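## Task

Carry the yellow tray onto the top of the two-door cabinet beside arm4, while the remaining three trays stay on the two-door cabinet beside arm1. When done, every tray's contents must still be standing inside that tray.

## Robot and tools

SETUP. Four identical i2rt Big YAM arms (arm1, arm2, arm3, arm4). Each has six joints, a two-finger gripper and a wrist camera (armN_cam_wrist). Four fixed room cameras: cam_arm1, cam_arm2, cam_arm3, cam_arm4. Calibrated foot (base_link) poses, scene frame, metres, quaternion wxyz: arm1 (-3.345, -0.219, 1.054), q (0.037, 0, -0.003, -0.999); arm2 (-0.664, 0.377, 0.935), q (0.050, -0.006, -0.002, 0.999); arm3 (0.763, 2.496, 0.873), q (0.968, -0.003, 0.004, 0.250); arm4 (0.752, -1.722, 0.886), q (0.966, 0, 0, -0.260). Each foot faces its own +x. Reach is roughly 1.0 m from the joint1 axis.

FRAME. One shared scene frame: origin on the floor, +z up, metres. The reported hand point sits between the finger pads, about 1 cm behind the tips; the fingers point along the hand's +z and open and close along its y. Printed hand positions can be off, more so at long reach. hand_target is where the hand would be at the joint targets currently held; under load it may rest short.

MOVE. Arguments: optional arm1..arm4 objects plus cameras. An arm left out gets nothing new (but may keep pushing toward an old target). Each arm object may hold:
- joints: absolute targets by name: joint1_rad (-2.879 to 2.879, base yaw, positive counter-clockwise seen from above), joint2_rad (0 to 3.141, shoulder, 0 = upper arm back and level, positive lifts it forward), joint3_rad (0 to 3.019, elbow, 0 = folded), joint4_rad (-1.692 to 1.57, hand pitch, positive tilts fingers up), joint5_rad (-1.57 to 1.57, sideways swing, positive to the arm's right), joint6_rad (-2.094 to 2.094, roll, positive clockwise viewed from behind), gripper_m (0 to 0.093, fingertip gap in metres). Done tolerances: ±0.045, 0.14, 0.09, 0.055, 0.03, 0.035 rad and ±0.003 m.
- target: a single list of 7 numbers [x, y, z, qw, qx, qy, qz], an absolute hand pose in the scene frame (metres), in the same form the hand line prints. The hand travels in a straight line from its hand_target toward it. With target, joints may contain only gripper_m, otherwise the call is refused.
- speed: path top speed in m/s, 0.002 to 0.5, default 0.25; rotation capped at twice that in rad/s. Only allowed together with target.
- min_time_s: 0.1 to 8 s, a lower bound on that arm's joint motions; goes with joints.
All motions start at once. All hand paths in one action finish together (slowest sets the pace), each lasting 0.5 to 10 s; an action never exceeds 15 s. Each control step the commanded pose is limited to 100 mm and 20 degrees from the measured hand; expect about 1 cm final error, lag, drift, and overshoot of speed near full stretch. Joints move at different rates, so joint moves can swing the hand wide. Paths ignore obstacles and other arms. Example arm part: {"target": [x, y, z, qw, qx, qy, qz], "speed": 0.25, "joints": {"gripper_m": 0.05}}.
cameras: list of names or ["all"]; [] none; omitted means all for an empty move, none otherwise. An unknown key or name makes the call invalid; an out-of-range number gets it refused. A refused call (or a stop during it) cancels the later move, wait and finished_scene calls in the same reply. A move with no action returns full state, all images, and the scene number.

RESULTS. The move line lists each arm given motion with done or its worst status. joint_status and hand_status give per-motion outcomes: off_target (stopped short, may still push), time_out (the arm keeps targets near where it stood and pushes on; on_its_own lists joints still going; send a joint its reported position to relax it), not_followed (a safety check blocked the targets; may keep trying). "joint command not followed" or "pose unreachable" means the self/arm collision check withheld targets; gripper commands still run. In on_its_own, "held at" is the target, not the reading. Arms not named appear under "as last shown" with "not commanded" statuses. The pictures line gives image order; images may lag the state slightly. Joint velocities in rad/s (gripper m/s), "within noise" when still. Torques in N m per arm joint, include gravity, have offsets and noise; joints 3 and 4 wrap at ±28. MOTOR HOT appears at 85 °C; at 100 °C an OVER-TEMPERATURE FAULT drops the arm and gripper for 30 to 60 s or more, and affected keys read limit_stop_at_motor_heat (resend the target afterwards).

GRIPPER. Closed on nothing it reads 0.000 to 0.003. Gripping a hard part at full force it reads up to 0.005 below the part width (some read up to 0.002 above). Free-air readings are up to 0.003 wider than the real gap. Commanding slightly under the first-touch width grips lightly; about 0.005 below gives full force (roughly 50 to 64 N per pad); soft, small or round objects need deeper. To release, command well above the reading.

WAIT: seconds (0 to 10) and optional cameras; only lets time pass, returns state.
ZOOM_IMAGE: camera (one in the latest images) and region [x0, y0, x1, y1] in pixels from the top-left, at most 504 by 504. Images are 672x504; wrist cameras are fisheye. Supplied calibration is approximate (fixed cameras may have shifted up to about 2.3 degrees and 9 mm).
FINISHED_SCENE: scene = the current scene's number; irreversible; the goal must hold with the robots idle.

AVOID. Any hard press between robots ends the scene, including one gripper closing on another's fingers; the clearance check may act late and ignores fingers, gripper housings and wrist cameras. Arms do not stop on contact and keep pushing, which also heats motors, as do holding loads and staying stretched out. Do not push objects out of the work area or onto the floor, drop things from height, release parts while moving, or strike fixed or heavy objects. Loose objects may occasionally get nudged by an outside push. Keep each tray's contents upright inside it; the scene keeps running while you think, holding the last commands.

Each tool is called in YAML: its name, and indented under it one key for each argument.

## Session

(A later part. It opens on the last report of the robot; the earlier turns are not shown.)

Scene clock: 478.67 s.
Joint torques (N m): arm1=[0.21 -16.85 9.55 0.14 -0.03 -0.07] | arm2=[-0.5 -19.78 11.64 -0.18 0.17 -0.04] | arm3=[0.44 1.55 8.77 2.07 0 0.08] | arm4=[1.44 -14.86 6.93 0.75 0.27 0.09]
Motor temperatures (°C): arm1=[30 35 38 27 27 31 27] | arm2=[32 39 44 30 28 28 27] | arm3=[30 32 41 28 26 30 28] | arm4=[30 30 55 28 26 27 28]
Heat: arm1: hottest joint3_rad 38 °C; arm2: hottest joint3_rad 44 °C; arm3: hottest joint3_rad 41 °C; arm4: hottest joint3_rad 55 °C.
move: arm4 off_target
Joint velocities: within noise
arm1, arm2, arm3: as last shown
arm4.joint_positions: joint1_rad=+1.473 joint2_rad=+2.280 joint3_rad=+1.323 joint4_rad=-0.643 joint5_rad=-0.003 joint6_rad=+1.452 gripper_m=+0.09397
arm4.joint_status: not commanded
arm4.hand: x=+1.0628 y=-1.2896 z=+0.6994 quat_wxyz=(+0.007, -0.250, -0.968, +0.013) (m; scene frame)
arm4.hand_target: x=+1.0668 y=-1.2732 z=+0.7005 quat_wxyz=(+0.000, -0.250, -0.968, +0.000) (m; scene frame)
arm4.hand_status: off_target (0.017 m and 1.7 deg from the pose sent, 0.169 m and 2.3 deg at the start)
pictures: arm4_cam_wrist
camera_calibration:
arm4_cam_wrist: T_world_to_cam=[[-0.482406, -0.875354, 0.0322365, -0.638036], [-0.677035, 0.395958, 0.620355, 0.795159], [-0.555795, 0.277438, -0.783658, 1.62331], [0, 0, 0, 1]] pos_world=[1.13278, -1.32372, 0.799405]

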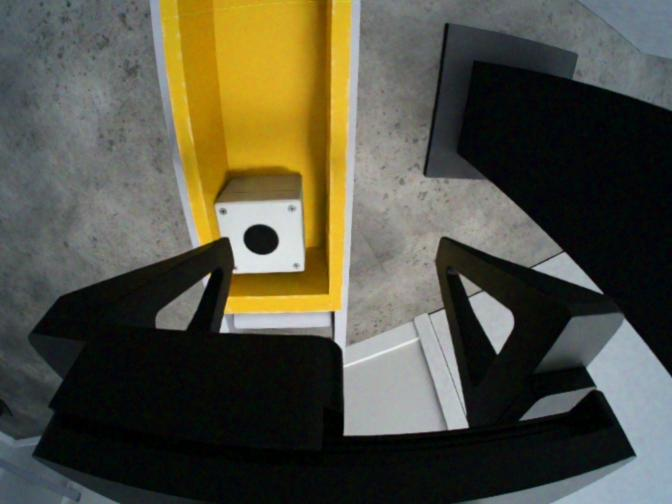

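move:
  arm4: {"target":[1.071,-1.277,0.587,0,0.2504,0.968,0],"speed":0.1}
  cameras: ["arm4_cam_wrist"]

move:
  arm4: {"joints":{"gripper_m":0.0}}
  cameras: ["arm4_cam_wrist"]

Scene clock: 488.77 s.
Joint torques (N m): arm1=[0.21 -16.85 9.57 0.14 -0.02 -0.08] | arm2=[-0.44 -19.84 11.64 -0.21 0.17 -0.04] | arm3=[0.44 1.49 8.79 2.04 0 0.09] | arm4=[0.97 -15.74 5.57 0.64 0.24 -0.05]
Motor temperatures (°C): arm1=[30 35 38 27 27 31 27] | arm2=[32 39 44 30 28 28 27] | arm3=[30 32 41 28 26 30 28] | arm4=[30 31 53 28 26 27 28]
Heat: arm1: hottest joint3_rad 38 °C; arm2: hottest joint3_rad 44 °C; arm3: hottest joint3_rad 41 °C; arm4: hottest joint3_rad 53 °C.
move: arm4 off_target
Joint velocities: within noise
arm1, arm2: as last shown
arm3.joint_positions: joint1_rad=-0.181 joint2_rad=+0.624 joint3_rad=+1.365 joint4_rad=-1.296 joint5_rad=+0.077 joint6_rad=-0.729 gripper_m=+0.09396
arm3.joint_status: not commanded
arm3.hand: x=+1.0043 y=+2.5663 z=+1.4050 quat_wxyz=(-0.466, +0.426, -0.765, +0.132) (m; scene frame)
arm3.hand_target: x=+1.0021 y=+2.5656 z=+1.4154 quat_wxyz=(-0.475, +0.422, -0.760, +0.134) (m; scene frame)
arm3.hand_status: not commanded
arm4.joint_positions: joint1_rad=+1.473 joint2_rad=+2.528 joint3_rad=+1.422 joint4_rad=-0.488 joint5_rad=-0.002 joint6_rad=+1.452 gripper_m=+0.09397
arm4.joint_status: not commanded
arm4.hand: x=+1.0644 y=-1.2872 z=+0.5893 quat_wxyz=(+0.006, -0.250, -0.968, +0.010) (m; scene frame)
arm4.hand_target: x=+1.0709 y=-1.2772 z=+0.5873 quat_wxyz=(+0.000, -0.251, -0.968, +0.000) (m; scene frame)
arm4.hand_status: off_target (0.012 m and 1.4 deg from the pose sent, 0.113 m and 1.7 deg at the start)
pictures: arm4_cam_wrist
camera_calibration:
arm4_cam_wrist: T_world_to_cam=[[-0.482804, -0.875313, 0.0269551, -0.628059], [-0.679045, 0.393629, 0.61964, 0.863213], [-0.55299, 0.280861, -0.784423, 1.53918], [0, 0, 0, 1]] pos_world=[1.13408, -1.32183, 0.689413]

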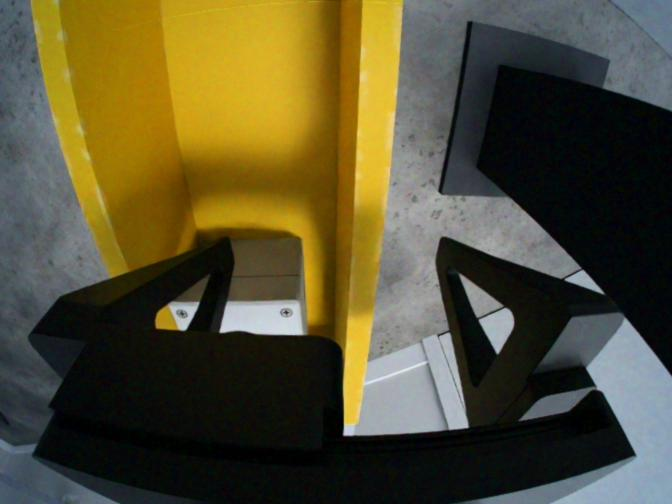

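Scene clock: 489.50 s.
Joint torques (N m): arm1=[0.21 -16.85 9.55 0.14 -0.02 -0.08] | arm2=[-0.5 -19.72 11.63 -0.21 0.17 -0.05] | arm3=[0.5 1.44 8.83 2.04 0 0.09] | arm4=[1.44 -15.74 5.63 0.5 0.17 -0.06]
Motor temperatures (°C): arm1=[30 35 38 27 27 31 27] | arm2=[32 39 44 30 28 28 27] | arm3=[30 32 41 28 26 30 28] | arm4=[30 31 53 28 26 27 28]
Heat: arm1: hottest joint3_rad 38 °C; arm2: hottest joint3_rad 44 °C; arm3: hottest joint3_rad 41 °C; arm4: hottest joint3_rad 53 °C.
move: arm4 off_target
Joint velocities: within noise
arm1, arm2, arm3: as last shown
arm4.joint_positions: joint1_rad=+1.473 joint2_rad=+2.530 joint3_rad=+1.422 joint4_rad=-0.489 joint5_rad=-0.001 joint6_rad=+1.452 gripper_m=+0.01187
arm4.joint_status: gripper_m off_target (ended at +0.01191, target +0.00000)
arm4.hand: x=+1.0641 y=-1.2882 z=+0.5885 quat_wxyz=(+0.006, -0.250, -0.968, +0.012) (m; scene frame)
arm4.hand_target: x=+1.0709 y=-1.2772 z=+0.5874 quat_wxyz=(+0.000, -0.251, -0.968, +0.000) (m; scene frame)
arm4.hand_status: not commanded
pictures: arm4_cam_wrist
camera_calibration:
arm4_cam_wrist: T_world_to_cam=[[-0.482739, -0.875242, 0.0302472, -0.630954], [-0.678697, 0.395716, 0.618692, 0.866698], [-0.553474, 0.278138, -0.785052, 1.53601], [0, 0, 0, 1]] pos_world=[1.13378, -1.32242, 0.68871]

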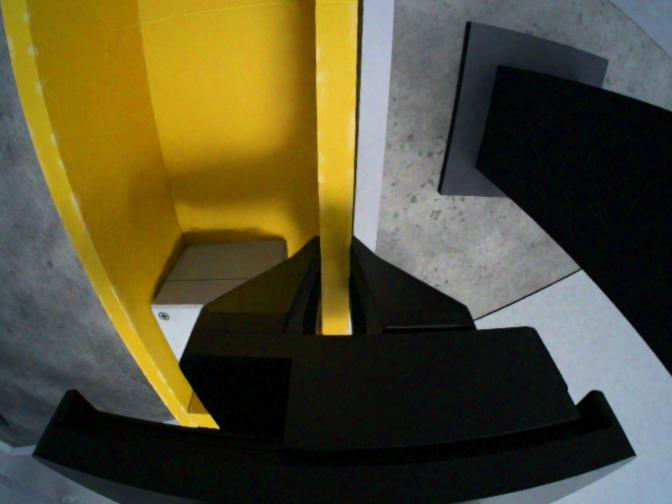

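move:
  arm4: {"target":[1.07,-1.28,0.90,0,0.2504,0.968,0],"speed":0.18}
  cameras: ["arm4_cam_wrist"]

move:
  arm4: {"target":[1.17,-1.99,0.90,0,0.8988,0.4384,0],"speed":0.22}
  cameras: ["arm4_cam_wrist","cam_arm4"]

Scene clock: 506.50 s.
Joint torques (N m): arm1=[0.21 -16.79 9.55 0.16 -0.02 -0.08] | arm2=[-0.5 -19.84 11.63 -0.21 0.17 -0.04] | arm3=[0.38 1.61 8.88 2.04 -0.01 0.09] | arm4=[0.91 -19.25 10.92 -0.36 -0.01 -0.13]
Motor temperatures (°C): arm1=[30 35 38 27 27 31 27] | arm2=[32 39 45 30 28 28 27] | arm3=[30 31 41 28 26 30 28] | arm4=[30 31 49 28 26 27 29]
Heat: arm1: hottest joint3_rad 38 °C; arm2: hottest joint3_rad 45 °C; arm3: hottest joint3_rad 41 °C; arm4: hottest joint3_rad 49 °C.
move: arm4 off_target
Joint velocities: within noise
arm1.joint_positions: joint1_rad=-1.550 joint2_rad=+1.966 joint3_rad=+1.358 joint4_rad=-0.981 joint5_rad=+0.001 joint6_rad=+1.679 gripper_m=+0.04496
arm1.joint_status: not commanded
arm1.hand: x=-3.3950 y=+0.3179 z=+1.0392 quat_wxyz=(+0.001, +0.007, +1.000, -0.012) (m; scene frame)
arm1.hand_target: x=-3.3999 y=+0.3297 z=+1.0502 quat_wxyz=(+0.000, +0.000, +1.000, +0.000) (m; scene frame)
arm1.hand_status: not commanded
arm2, arm3: as last shown
arm4.joint_positions: joint1_rad=+1.473 joint2_rad=+1.983 joint3_rad=+1.312 joint4_rad=-1.011 joint5_rad=+0.004 joint6_rad=+1.460 gripper_m=+0.01172
arm4.joint_status: not commanded
arm4.hand: x=+1.0490 y=-1.3111 z=+0.8522 quat_wxyz=(+0.018, -0.253, -0.966, +0.053) (m; scene frame)
arm4.hand_target: x=+1.0683 y=-1.2826 z=+0.9005 quat_wxyz=(+0.000, -0.250, -0.968, +0.000) (m; scene frame)
arm4.hand_status: off_target (0.061 m and 6.4 deg from the pose sent, 0.312 m and 1.5 deg at the start)
pictures: arm4_cam_wrist
camera_calibration:
arm4_cam_wrist: T_world_to_cam=[[-0.486096, -0.866343, 0.11472, -0.723158], [-0.647856, 0.445343, 0.618023, 0.735658], [-0.586509, 0.226096, -0.777745, 1.70118], [0, 0, 0, 1]] pos_world=[1.12284, -1.33875, 0.951394]

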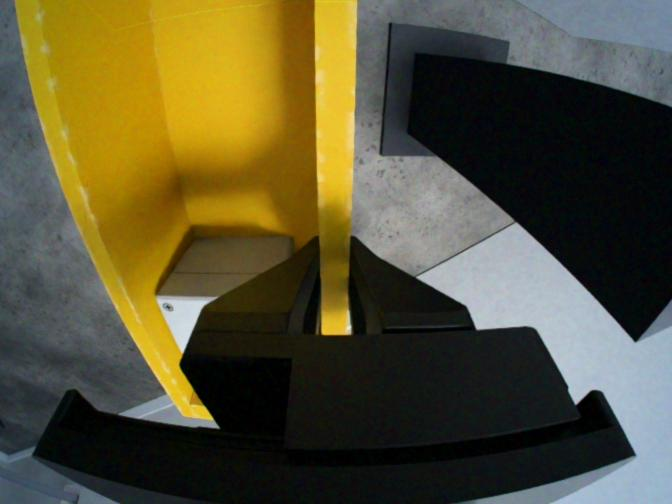

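Scene clock: 511.23 s.
Joint torques (N m): arm1=[0.21 -16.85 9.55 0.16 -0.02 -0.08] | arm2=[-0.44 -19.78 11.64 -0.23 0.17 -0.04] | arm3=[0.44 1.55 8.83 2.04 0 0.08] | arm4=[1.32 -13.51 11.37 -0.09 -0.17 0.06]
Motor temperatures (°C): arm1=[30 35 38 27 27 31 27] | arm2=[32 39 45 30 28 28 27] | arm3=[30 31 41 28 26 30 28] | arm4=[30 31 49 28 26 27 29]
Heat: arm1: hottest joint3_rad 38 °C; arm2: hottest joint3_rad 45 °C; arm3: hottest joint3_rad 41 °C; arm4: hottest joint3_rad 49 °C.
move: arm4 off_target
Joint velocities: within noise
arm1, arm2, arm3: as last shown
arm4.joint_positions: joint1_rad=-0.040 joint2_rad=+1.833 joint3_rad=+1.149 joint4_rad=-0.957 joint5_rad=+0.006 joint6_rad=+1.652 gripper_m=+0.01172
arm4.joint_status: not commanded
arm4.hand: x=+1.1423 y=-1.9726 z=+0.8753 quat_wxyz=(+0.029, -0.895, -0.445, +0.021) (m; scene frame)
arm4.hand_target: x=+1.1685 y=-1.9890 z=+0.9009 quat_wxyz=(+0.000, -0.899, -0.439, +0.000) (m; scene frame)
arm4.hand_status: off_target (0.041 m and 4.2 deg from the pose sent, 0.691 m and 98.8 deg at the start)
pictures: arm4_cam_wrist, cam_arm4
camera_calibration:
arm4_cam_wrist: T_world_to_cam=[[-0.795286, 0.601578, 0.0749877, 2.0301], [0.516333, 0.60733, 0.60378, 0.0785744], [0.317679, 0.518897, -0.793616, 1.48213], [0, 0, 0, 1]] pos_world=[1.1031, -2.03806, 0.976571]

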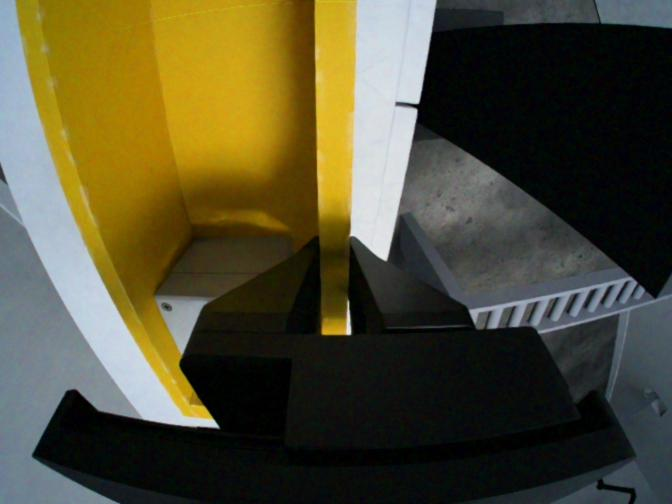

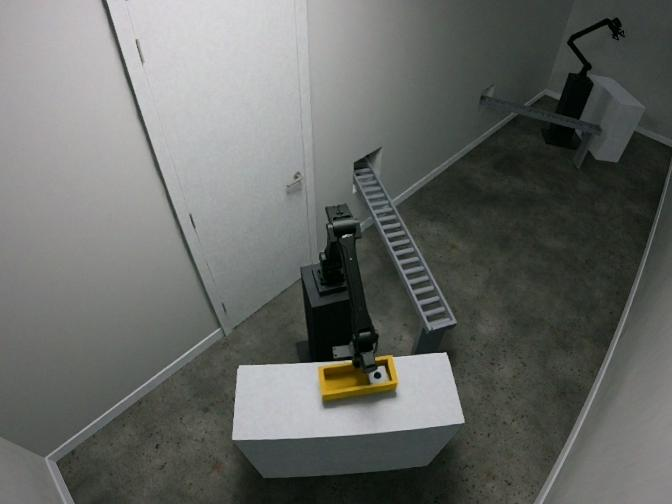

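move:
  arm4: {"target":[1.20,-2.02,0.79,0,0.8988,0.4384,0],"speed":0.15}

move:
  arm4: {"target":[1.20,-2.02,0.72,0,0.8988,0.4384,0],"speed":0.08}
  cameras: ["arm4_cam_wrist","cam_arm4"]

zoom_image:
  camera: "cam_arm4"
  region: [220, 300, 480, 480]

Scene clock: 516.53 s.
Joint torques (N m): arm1=[0.21 -16.85 9.57 0.14 -0.02 -0.08] | arm2=[-0.44 -19.84 11.63 -0.21 0.17 -0.04] | arm3=[0.38 1.55 8.83 2.02 0 0.09] | arm4=[-0.38 -5.77 6.63 2.81 -0.2 -0.12]
Motor temperatures (°C): arm1=[30 35 38 27 27 31 27] | arm2=[32 39 45 30 28 28 27] | arm3=[30 31 41 28 26 30 28] | arm4=[30 31 50 28 26 27 29]
Heat: arm1: hottest joint3_rad 38 °C; arm2: hottest joint3_rad 45 °C; arm3: hottest joint3_rad 41 °C; arm4: hottest joint3_rad 50 °C.
move: arm4 off_target
Joint velocities: within noise
arm1, arm2, arm3: as last shown
arm4.joint_positions: joint1_rad=-0.045 joint2_rad=+1.961 joint3_rad=+1.278 joint4_rad=-0.837 joint5_rad=+0.005 joint6_rad=+1.653 gripper_m=+0.01170
arm4.joint_status: not commanded
arm4.hand: x=+1.2028 y=-2.0138 z=+0.8514 quat_wxyz=(-0.022, -0.896, -0.442, -0.010) (m; scene frame)
arm4.hand_target: x=+1.1947 y=-2.0162 z=+0.7947 quat_wxyz=(+0.000, -0.899, -0.438, +0.000) (m; scene frame)
arm4.hand_status: off_target (0.062 m and 2.9 deg from the pose sent, 0.113 m and 4.2 deg at the start)
pictures: none

Scene clock: 518.00 s.
Joint torques (N m): arm1=[0.21 -16.85 9.57 0.16 -0.02 -0.08] | arm2=[-0.44 -19.78 11.64 -0.23 0.17 -0.04] | arm3=[0.5 1.61 8.8 1.99 0 0.09] | arm4=[-0.26 -1.44 4.96 3.64 -0.06 -0.17]
Motor temperatures (°C): arm1=[30 35 38 27 27 31 27] | arm2=[32 39 45 30 28 28 27] | arm3=[30 31 41 28 26 30 28] | arm4=[30 31 49 28 26 27 29]
Heat: arm1: hottest joint3_rad 38 °C; arm2: hottest joint3_rad 45 °C; arm3: hottest joint3_rad 41 °C; arm4: hottest joint3_rad 49 °C.
move: arm4 off_target
Joint velocities: within noise
arm1, arm3: as last shown
arm2.joint_positions: joint1_rad=+0.978 joint2_rad=+2.122 joint3_rad=+1.641 joint4_rad=-1.076 joint5_rad=+0.004 joint6_rad=+1.413 gripper_m=+0.03989
arm2.joint_status: not commanded
arm2.hand: x=-1.0605 y=-0.0997 z=+0.9222 quat_wxyz=(+0.003, +0.965, -0.264, +0.000) (m; scene frame)
arm2.hand_target: x=-1.0629 y=-0.1029 z=+0.9201 quat_wxyz=(+0.000, +0.965, -0.263, +0.000) (m; scene frame)
arm2.hand_status: not commanded
arm4.joint_positions: joint1_rad=-0.046 joint2_rad=+1.966 joint3_rad=+1.278 joint4_rad=-0.783 joint5_rad=+0.003 joint6_rad=+1.653 gripper_m=+0.01182
arm4.joint_status: not commanded
arm4.hand: x=+1.2133 y=-2.0210 z=+0.8499 quat_wxyz=(-0.043, -0.896, -0.442, -0.024) (m; scene frame)
arm4.hand_target: x=+1.1913 y=-2.0120 z=+0.7625 quat_wxyz=(+0.000, -0.899, -0.438, +0.000) (m; scene frame)
arm4.hand_status: off_target (0.131 m and 5.7 deg from the pose sent, 0.132 m and 2.9 deg at the start; pose on its path clipped on 27 of 44 steps)
pictures: arm4_cam_wrist, cam_arm4
camera_calibration:
arm4_cam_wrist: T_world_to_cam=[[-0.790016, 0.605744, -0.094601, 2.26373], [0.431683, 0.659168, 0.615749, 0.283883], [0.435344, 0.445614, -0.782243, 1.16397], [0, 0, 0, 1]] pos_world=[1.15911, -2.07705, 0.949859]

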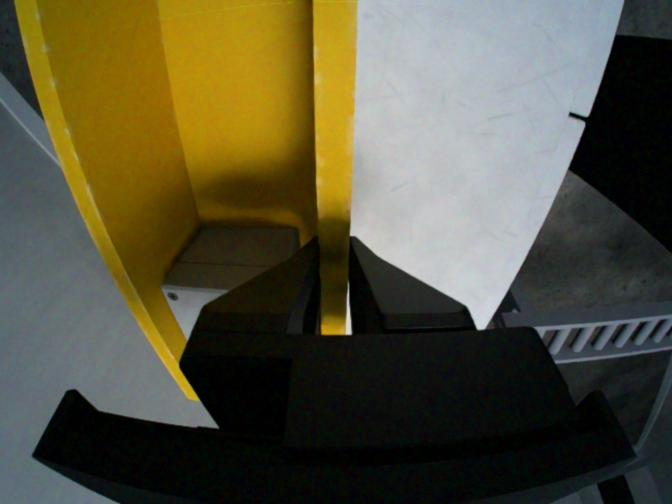

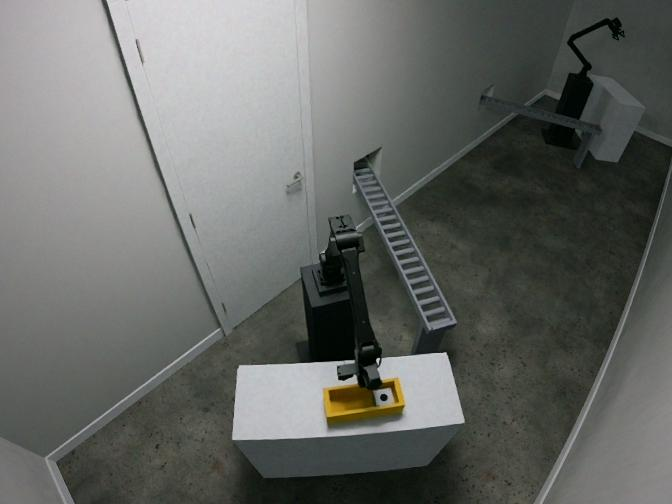

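Scaled by 1.938 from the camera's 672x504 image, which has a finer 960x720 frame.

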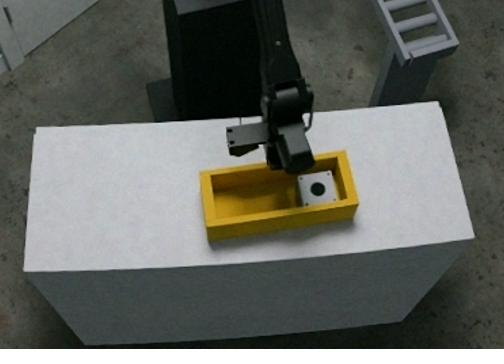

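move:
  arm4: {"target":[1.21,-2.018,0.853,0,0.8988,0.4384,0],"speed":0.1}

move:
  arm4: {"joints":{"gripper_m":0.05}}

move:
  arm4: {"target":[1.19,-2.0,1.05,0,0.8988,0.4384,0],"speed":0.2}
  cameras: ["arm4_cam_wrist","cam_arm4","cam_arm1"]

zoom_image:
  camera: "cam_arm4"
  region: [220, 300, 480, 480]

Scene clock: 524.73 s.
Joint torques (N m): arm1=[0.21 -16.85 9.57 0.13 -0.03 -0.08] | arm2=[-0.5 -19.84 11.63 -0.18 0.17 -0.04] | arm3=[0.62 1.61 8.87 2.03 -0.01 0.08] | arm4=[1.14 -12.75 8.69 -0.92 -0.03 -0.04]
Motor temperatures (°C): arm1=[30 35 38 27 27 31 27] | arm2=[32 39 45 30 28 28 27] | arm3=[30 31 41 28 26 30 28] | arm4=[30 30 48 29 26 27 29]
Heat: arm1: hottest joint3_rad 38 °C; arm2: hottest joint3_rad 45 °C; arm3: hottest joint3_rad 41 °C; arm4: hottest joint3_rad 48 °C.
move: arm4 done
Joint velocities: within noise
arm1, arm2, arm3: as last shown
arm4.joint_positions: joint1_rad=-0.046 joint2_rad=+1.979 joint3_rad=+1.322 joint4_rad=-0.892 joint5_rad=+0.002 joint6_rad=+1.654 gripper_m=+0.01174
arm4.joint_status: not commanded
arm4.hand: x=+1.2070 y=-2.0167 z=+0.8554 quat_wxyz=(-0.010, -0.897, -0.442, -0.004) (m; scene frame)
arm4.hand_target: x=+1.2099 y=-2.0180 z=+0.8530 quat_wxyz=(+0.000, -0.899, -0.438, +0.000) (m; scene frame)
arm4.hand_status: done (0.004 m and 1.3 deg from the pose sent, 0.005 m and 5.7 deg at the start)
pictures: none

Scene clock: 525.40 s.
Joint torques (N m): arm1=[0.21 -16.85 9.55 0.14 -0.02 -0.08] | arm2=[-0.5 -19.84 11.63 -0.2 0.17 -0.04] | arm3=[0.44 1.55 8.83 2.04 0 0.09] | arm4=[1.08 -13.92 8.83 -0.17 0 -0.04]
Motor temperatures (°C): arm1=[30 35 38 27 27 31 27] | arm2=[32 39 45 30 28 28 27] | arm3=[30 31 41 28 26 30 28] | arm4=[30 30 48 29 26 27 29]
Heat: arm1: hottest joint3_rad 38 °C; arm2: hottest joint3_rad 45 °C; arm3: hottest joint3_rad 41 °C; arm4: hottest joint3_rad 48 °C.
move: arm4 done
Joint velocities: within noise
arm1, arm2, arm3: as last shown
arm4.joint_positions: joint1_rad=-0.046 joint2_rad=+1.985 joint3_rad=+1.322 joint4_rad=-0.910 joint5_rad=+0.002 joint6_rad=+1.654 gripper_m=+0.04988
arm4.joint_status: all done
arm4.hand: x=+1.2024 y=-2.0137 z=+0.8523 quat_wxyz=(+0.001, -0.897, -0.442, +0.002) (m; scene frame)
arm4.hand_target: x=+1.2099 y=-2.0180 z=+0.8531 quat_wxyz=(+0.000, -0.899, -0.438, +0.000) (m; scene frame)
arm4.hand_status: not commanded
pictures: none

Scene clock: 527.20 s.
Joint torques (N m): arm1=[0.21 -16.85 9.57 0.14 -0.02 -0.08] | arm2=[-0.5 -19.72 11.63 -0.2 0.17 -0.04] | arm3=[0.73 1.44 8.83 2.07 0 0.07] | arm4=[2.32 -14.27 11.49 -0.49 -0.03 0.06]
Motor temperatures (°C): arm1=[30 35 38 27 27 31 27] | arm2=[32 39 45 30 28 28 27] | arm3=[30 31 41 28 26 30 28] | arm4=[30 30 48 29 26 27 29]
Heat: arm1: hottest joint3_rad 38 °C; arm2: hottest joint3_rad 45 °C; arm3: hottest joint3_rad 41 °C; arm4: hottest joint3_rad 48 °C.
move: arm4 off_target
Joint velocities: within noise
arm1, arm2: as last shown
arm3.joint_positions: joint1_rad=-0.181 joint2_rad=+0.624 joint3_rad=+1.365 joint4_rad=-1.296 joint5_rad=+0.077 joint6_rad=-0.729 gripper_m=+0.09396
arm3.joint_status: not commanded
arm3.hand: x=+1.0043 y=+2.5663 z=+1.4050 quat_wxyz=(-0.466, +0.426, -0.765, +0.132) (m; scene frame)
arm3.hand_target: x=+1.0021 y=+2.5656 z=+1.4154 quat_wxyz=(-0.475, +0.422, -0.760, +0.134) (m; scene frame)
arm3.hand_status: not commanded
arm4.joint_positions: joint1_rad=-0.046 joint2_rad=+1.736 joint3_rad=+1.454 joint4_rad=-1.342 joint5_rad=+0.002 joint6_rad=+1.655 gripper_m=+0.04998
arm4.joint_status: not commanded
arm4.hand: x=+1.1757 y=-1.9963 z=+1.0245 quat_wxyz=(+0.023, -0.897, -0.441, +0.015) (m; scene frame)
arm4.hand_target: x=+1.1891 y=-1.9995 z=+1.0501 quat_wxyz=(+0.000, -0.899, -0.438, +0.000) (m; scene frame)
arm4.hand_status: off_target (0.029 m and 3.1 deg from the pose sent, 0.199 m and 0.5 deg at the start)
pictures: arm4_cam_wrist, cam_arm1, cam_arm4
camera_calibration:
arm4_cam_wrist: T_world_to_cam=[[-0.79101, 0.609101, 0.0574396, 2.08762], [0.511282, 0.606563, 0.608828, -0.0150761], [0.335997, 0.510957, -0.79122, 1.56242], [0, 0, 0, 1]] pos_world=[1.13406, -2.06076, 1.12549]

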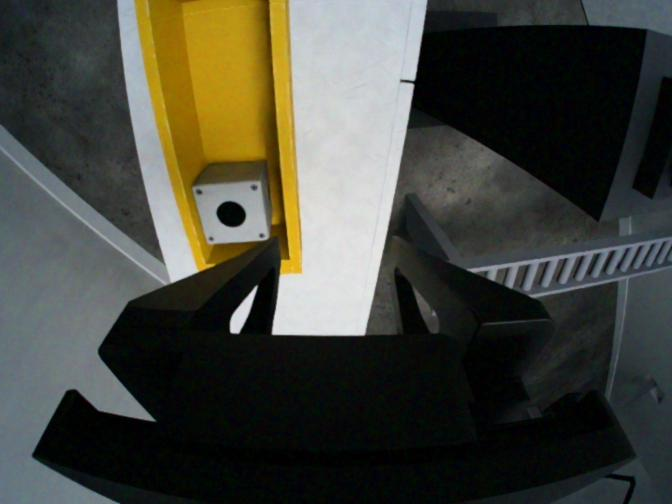

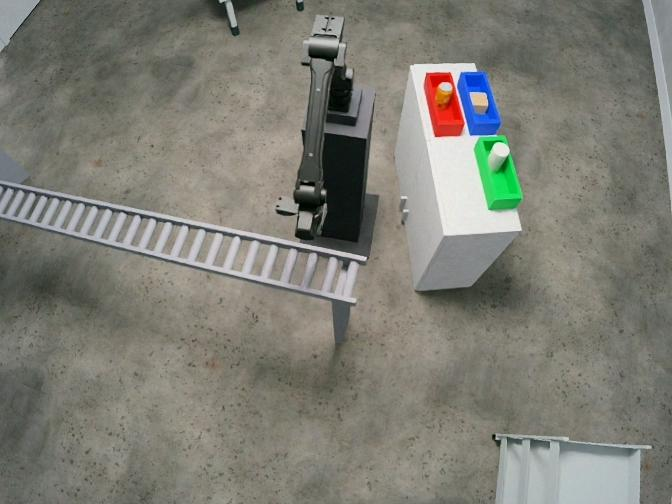

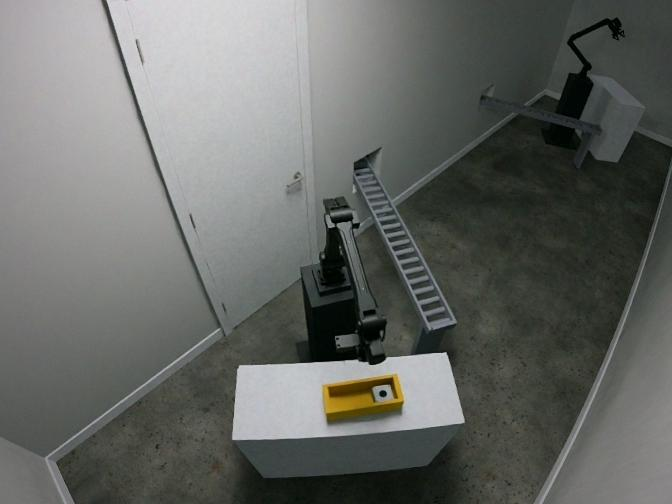

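Scaled by 1.938 from the camera's 672x504 image, which has a finer 960x720 frame.

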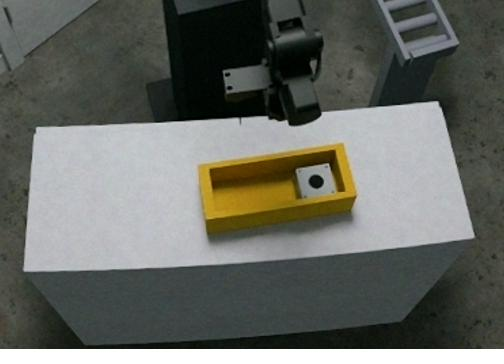

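finished_scene:
  scene: 1

The scene is finished: the task was done.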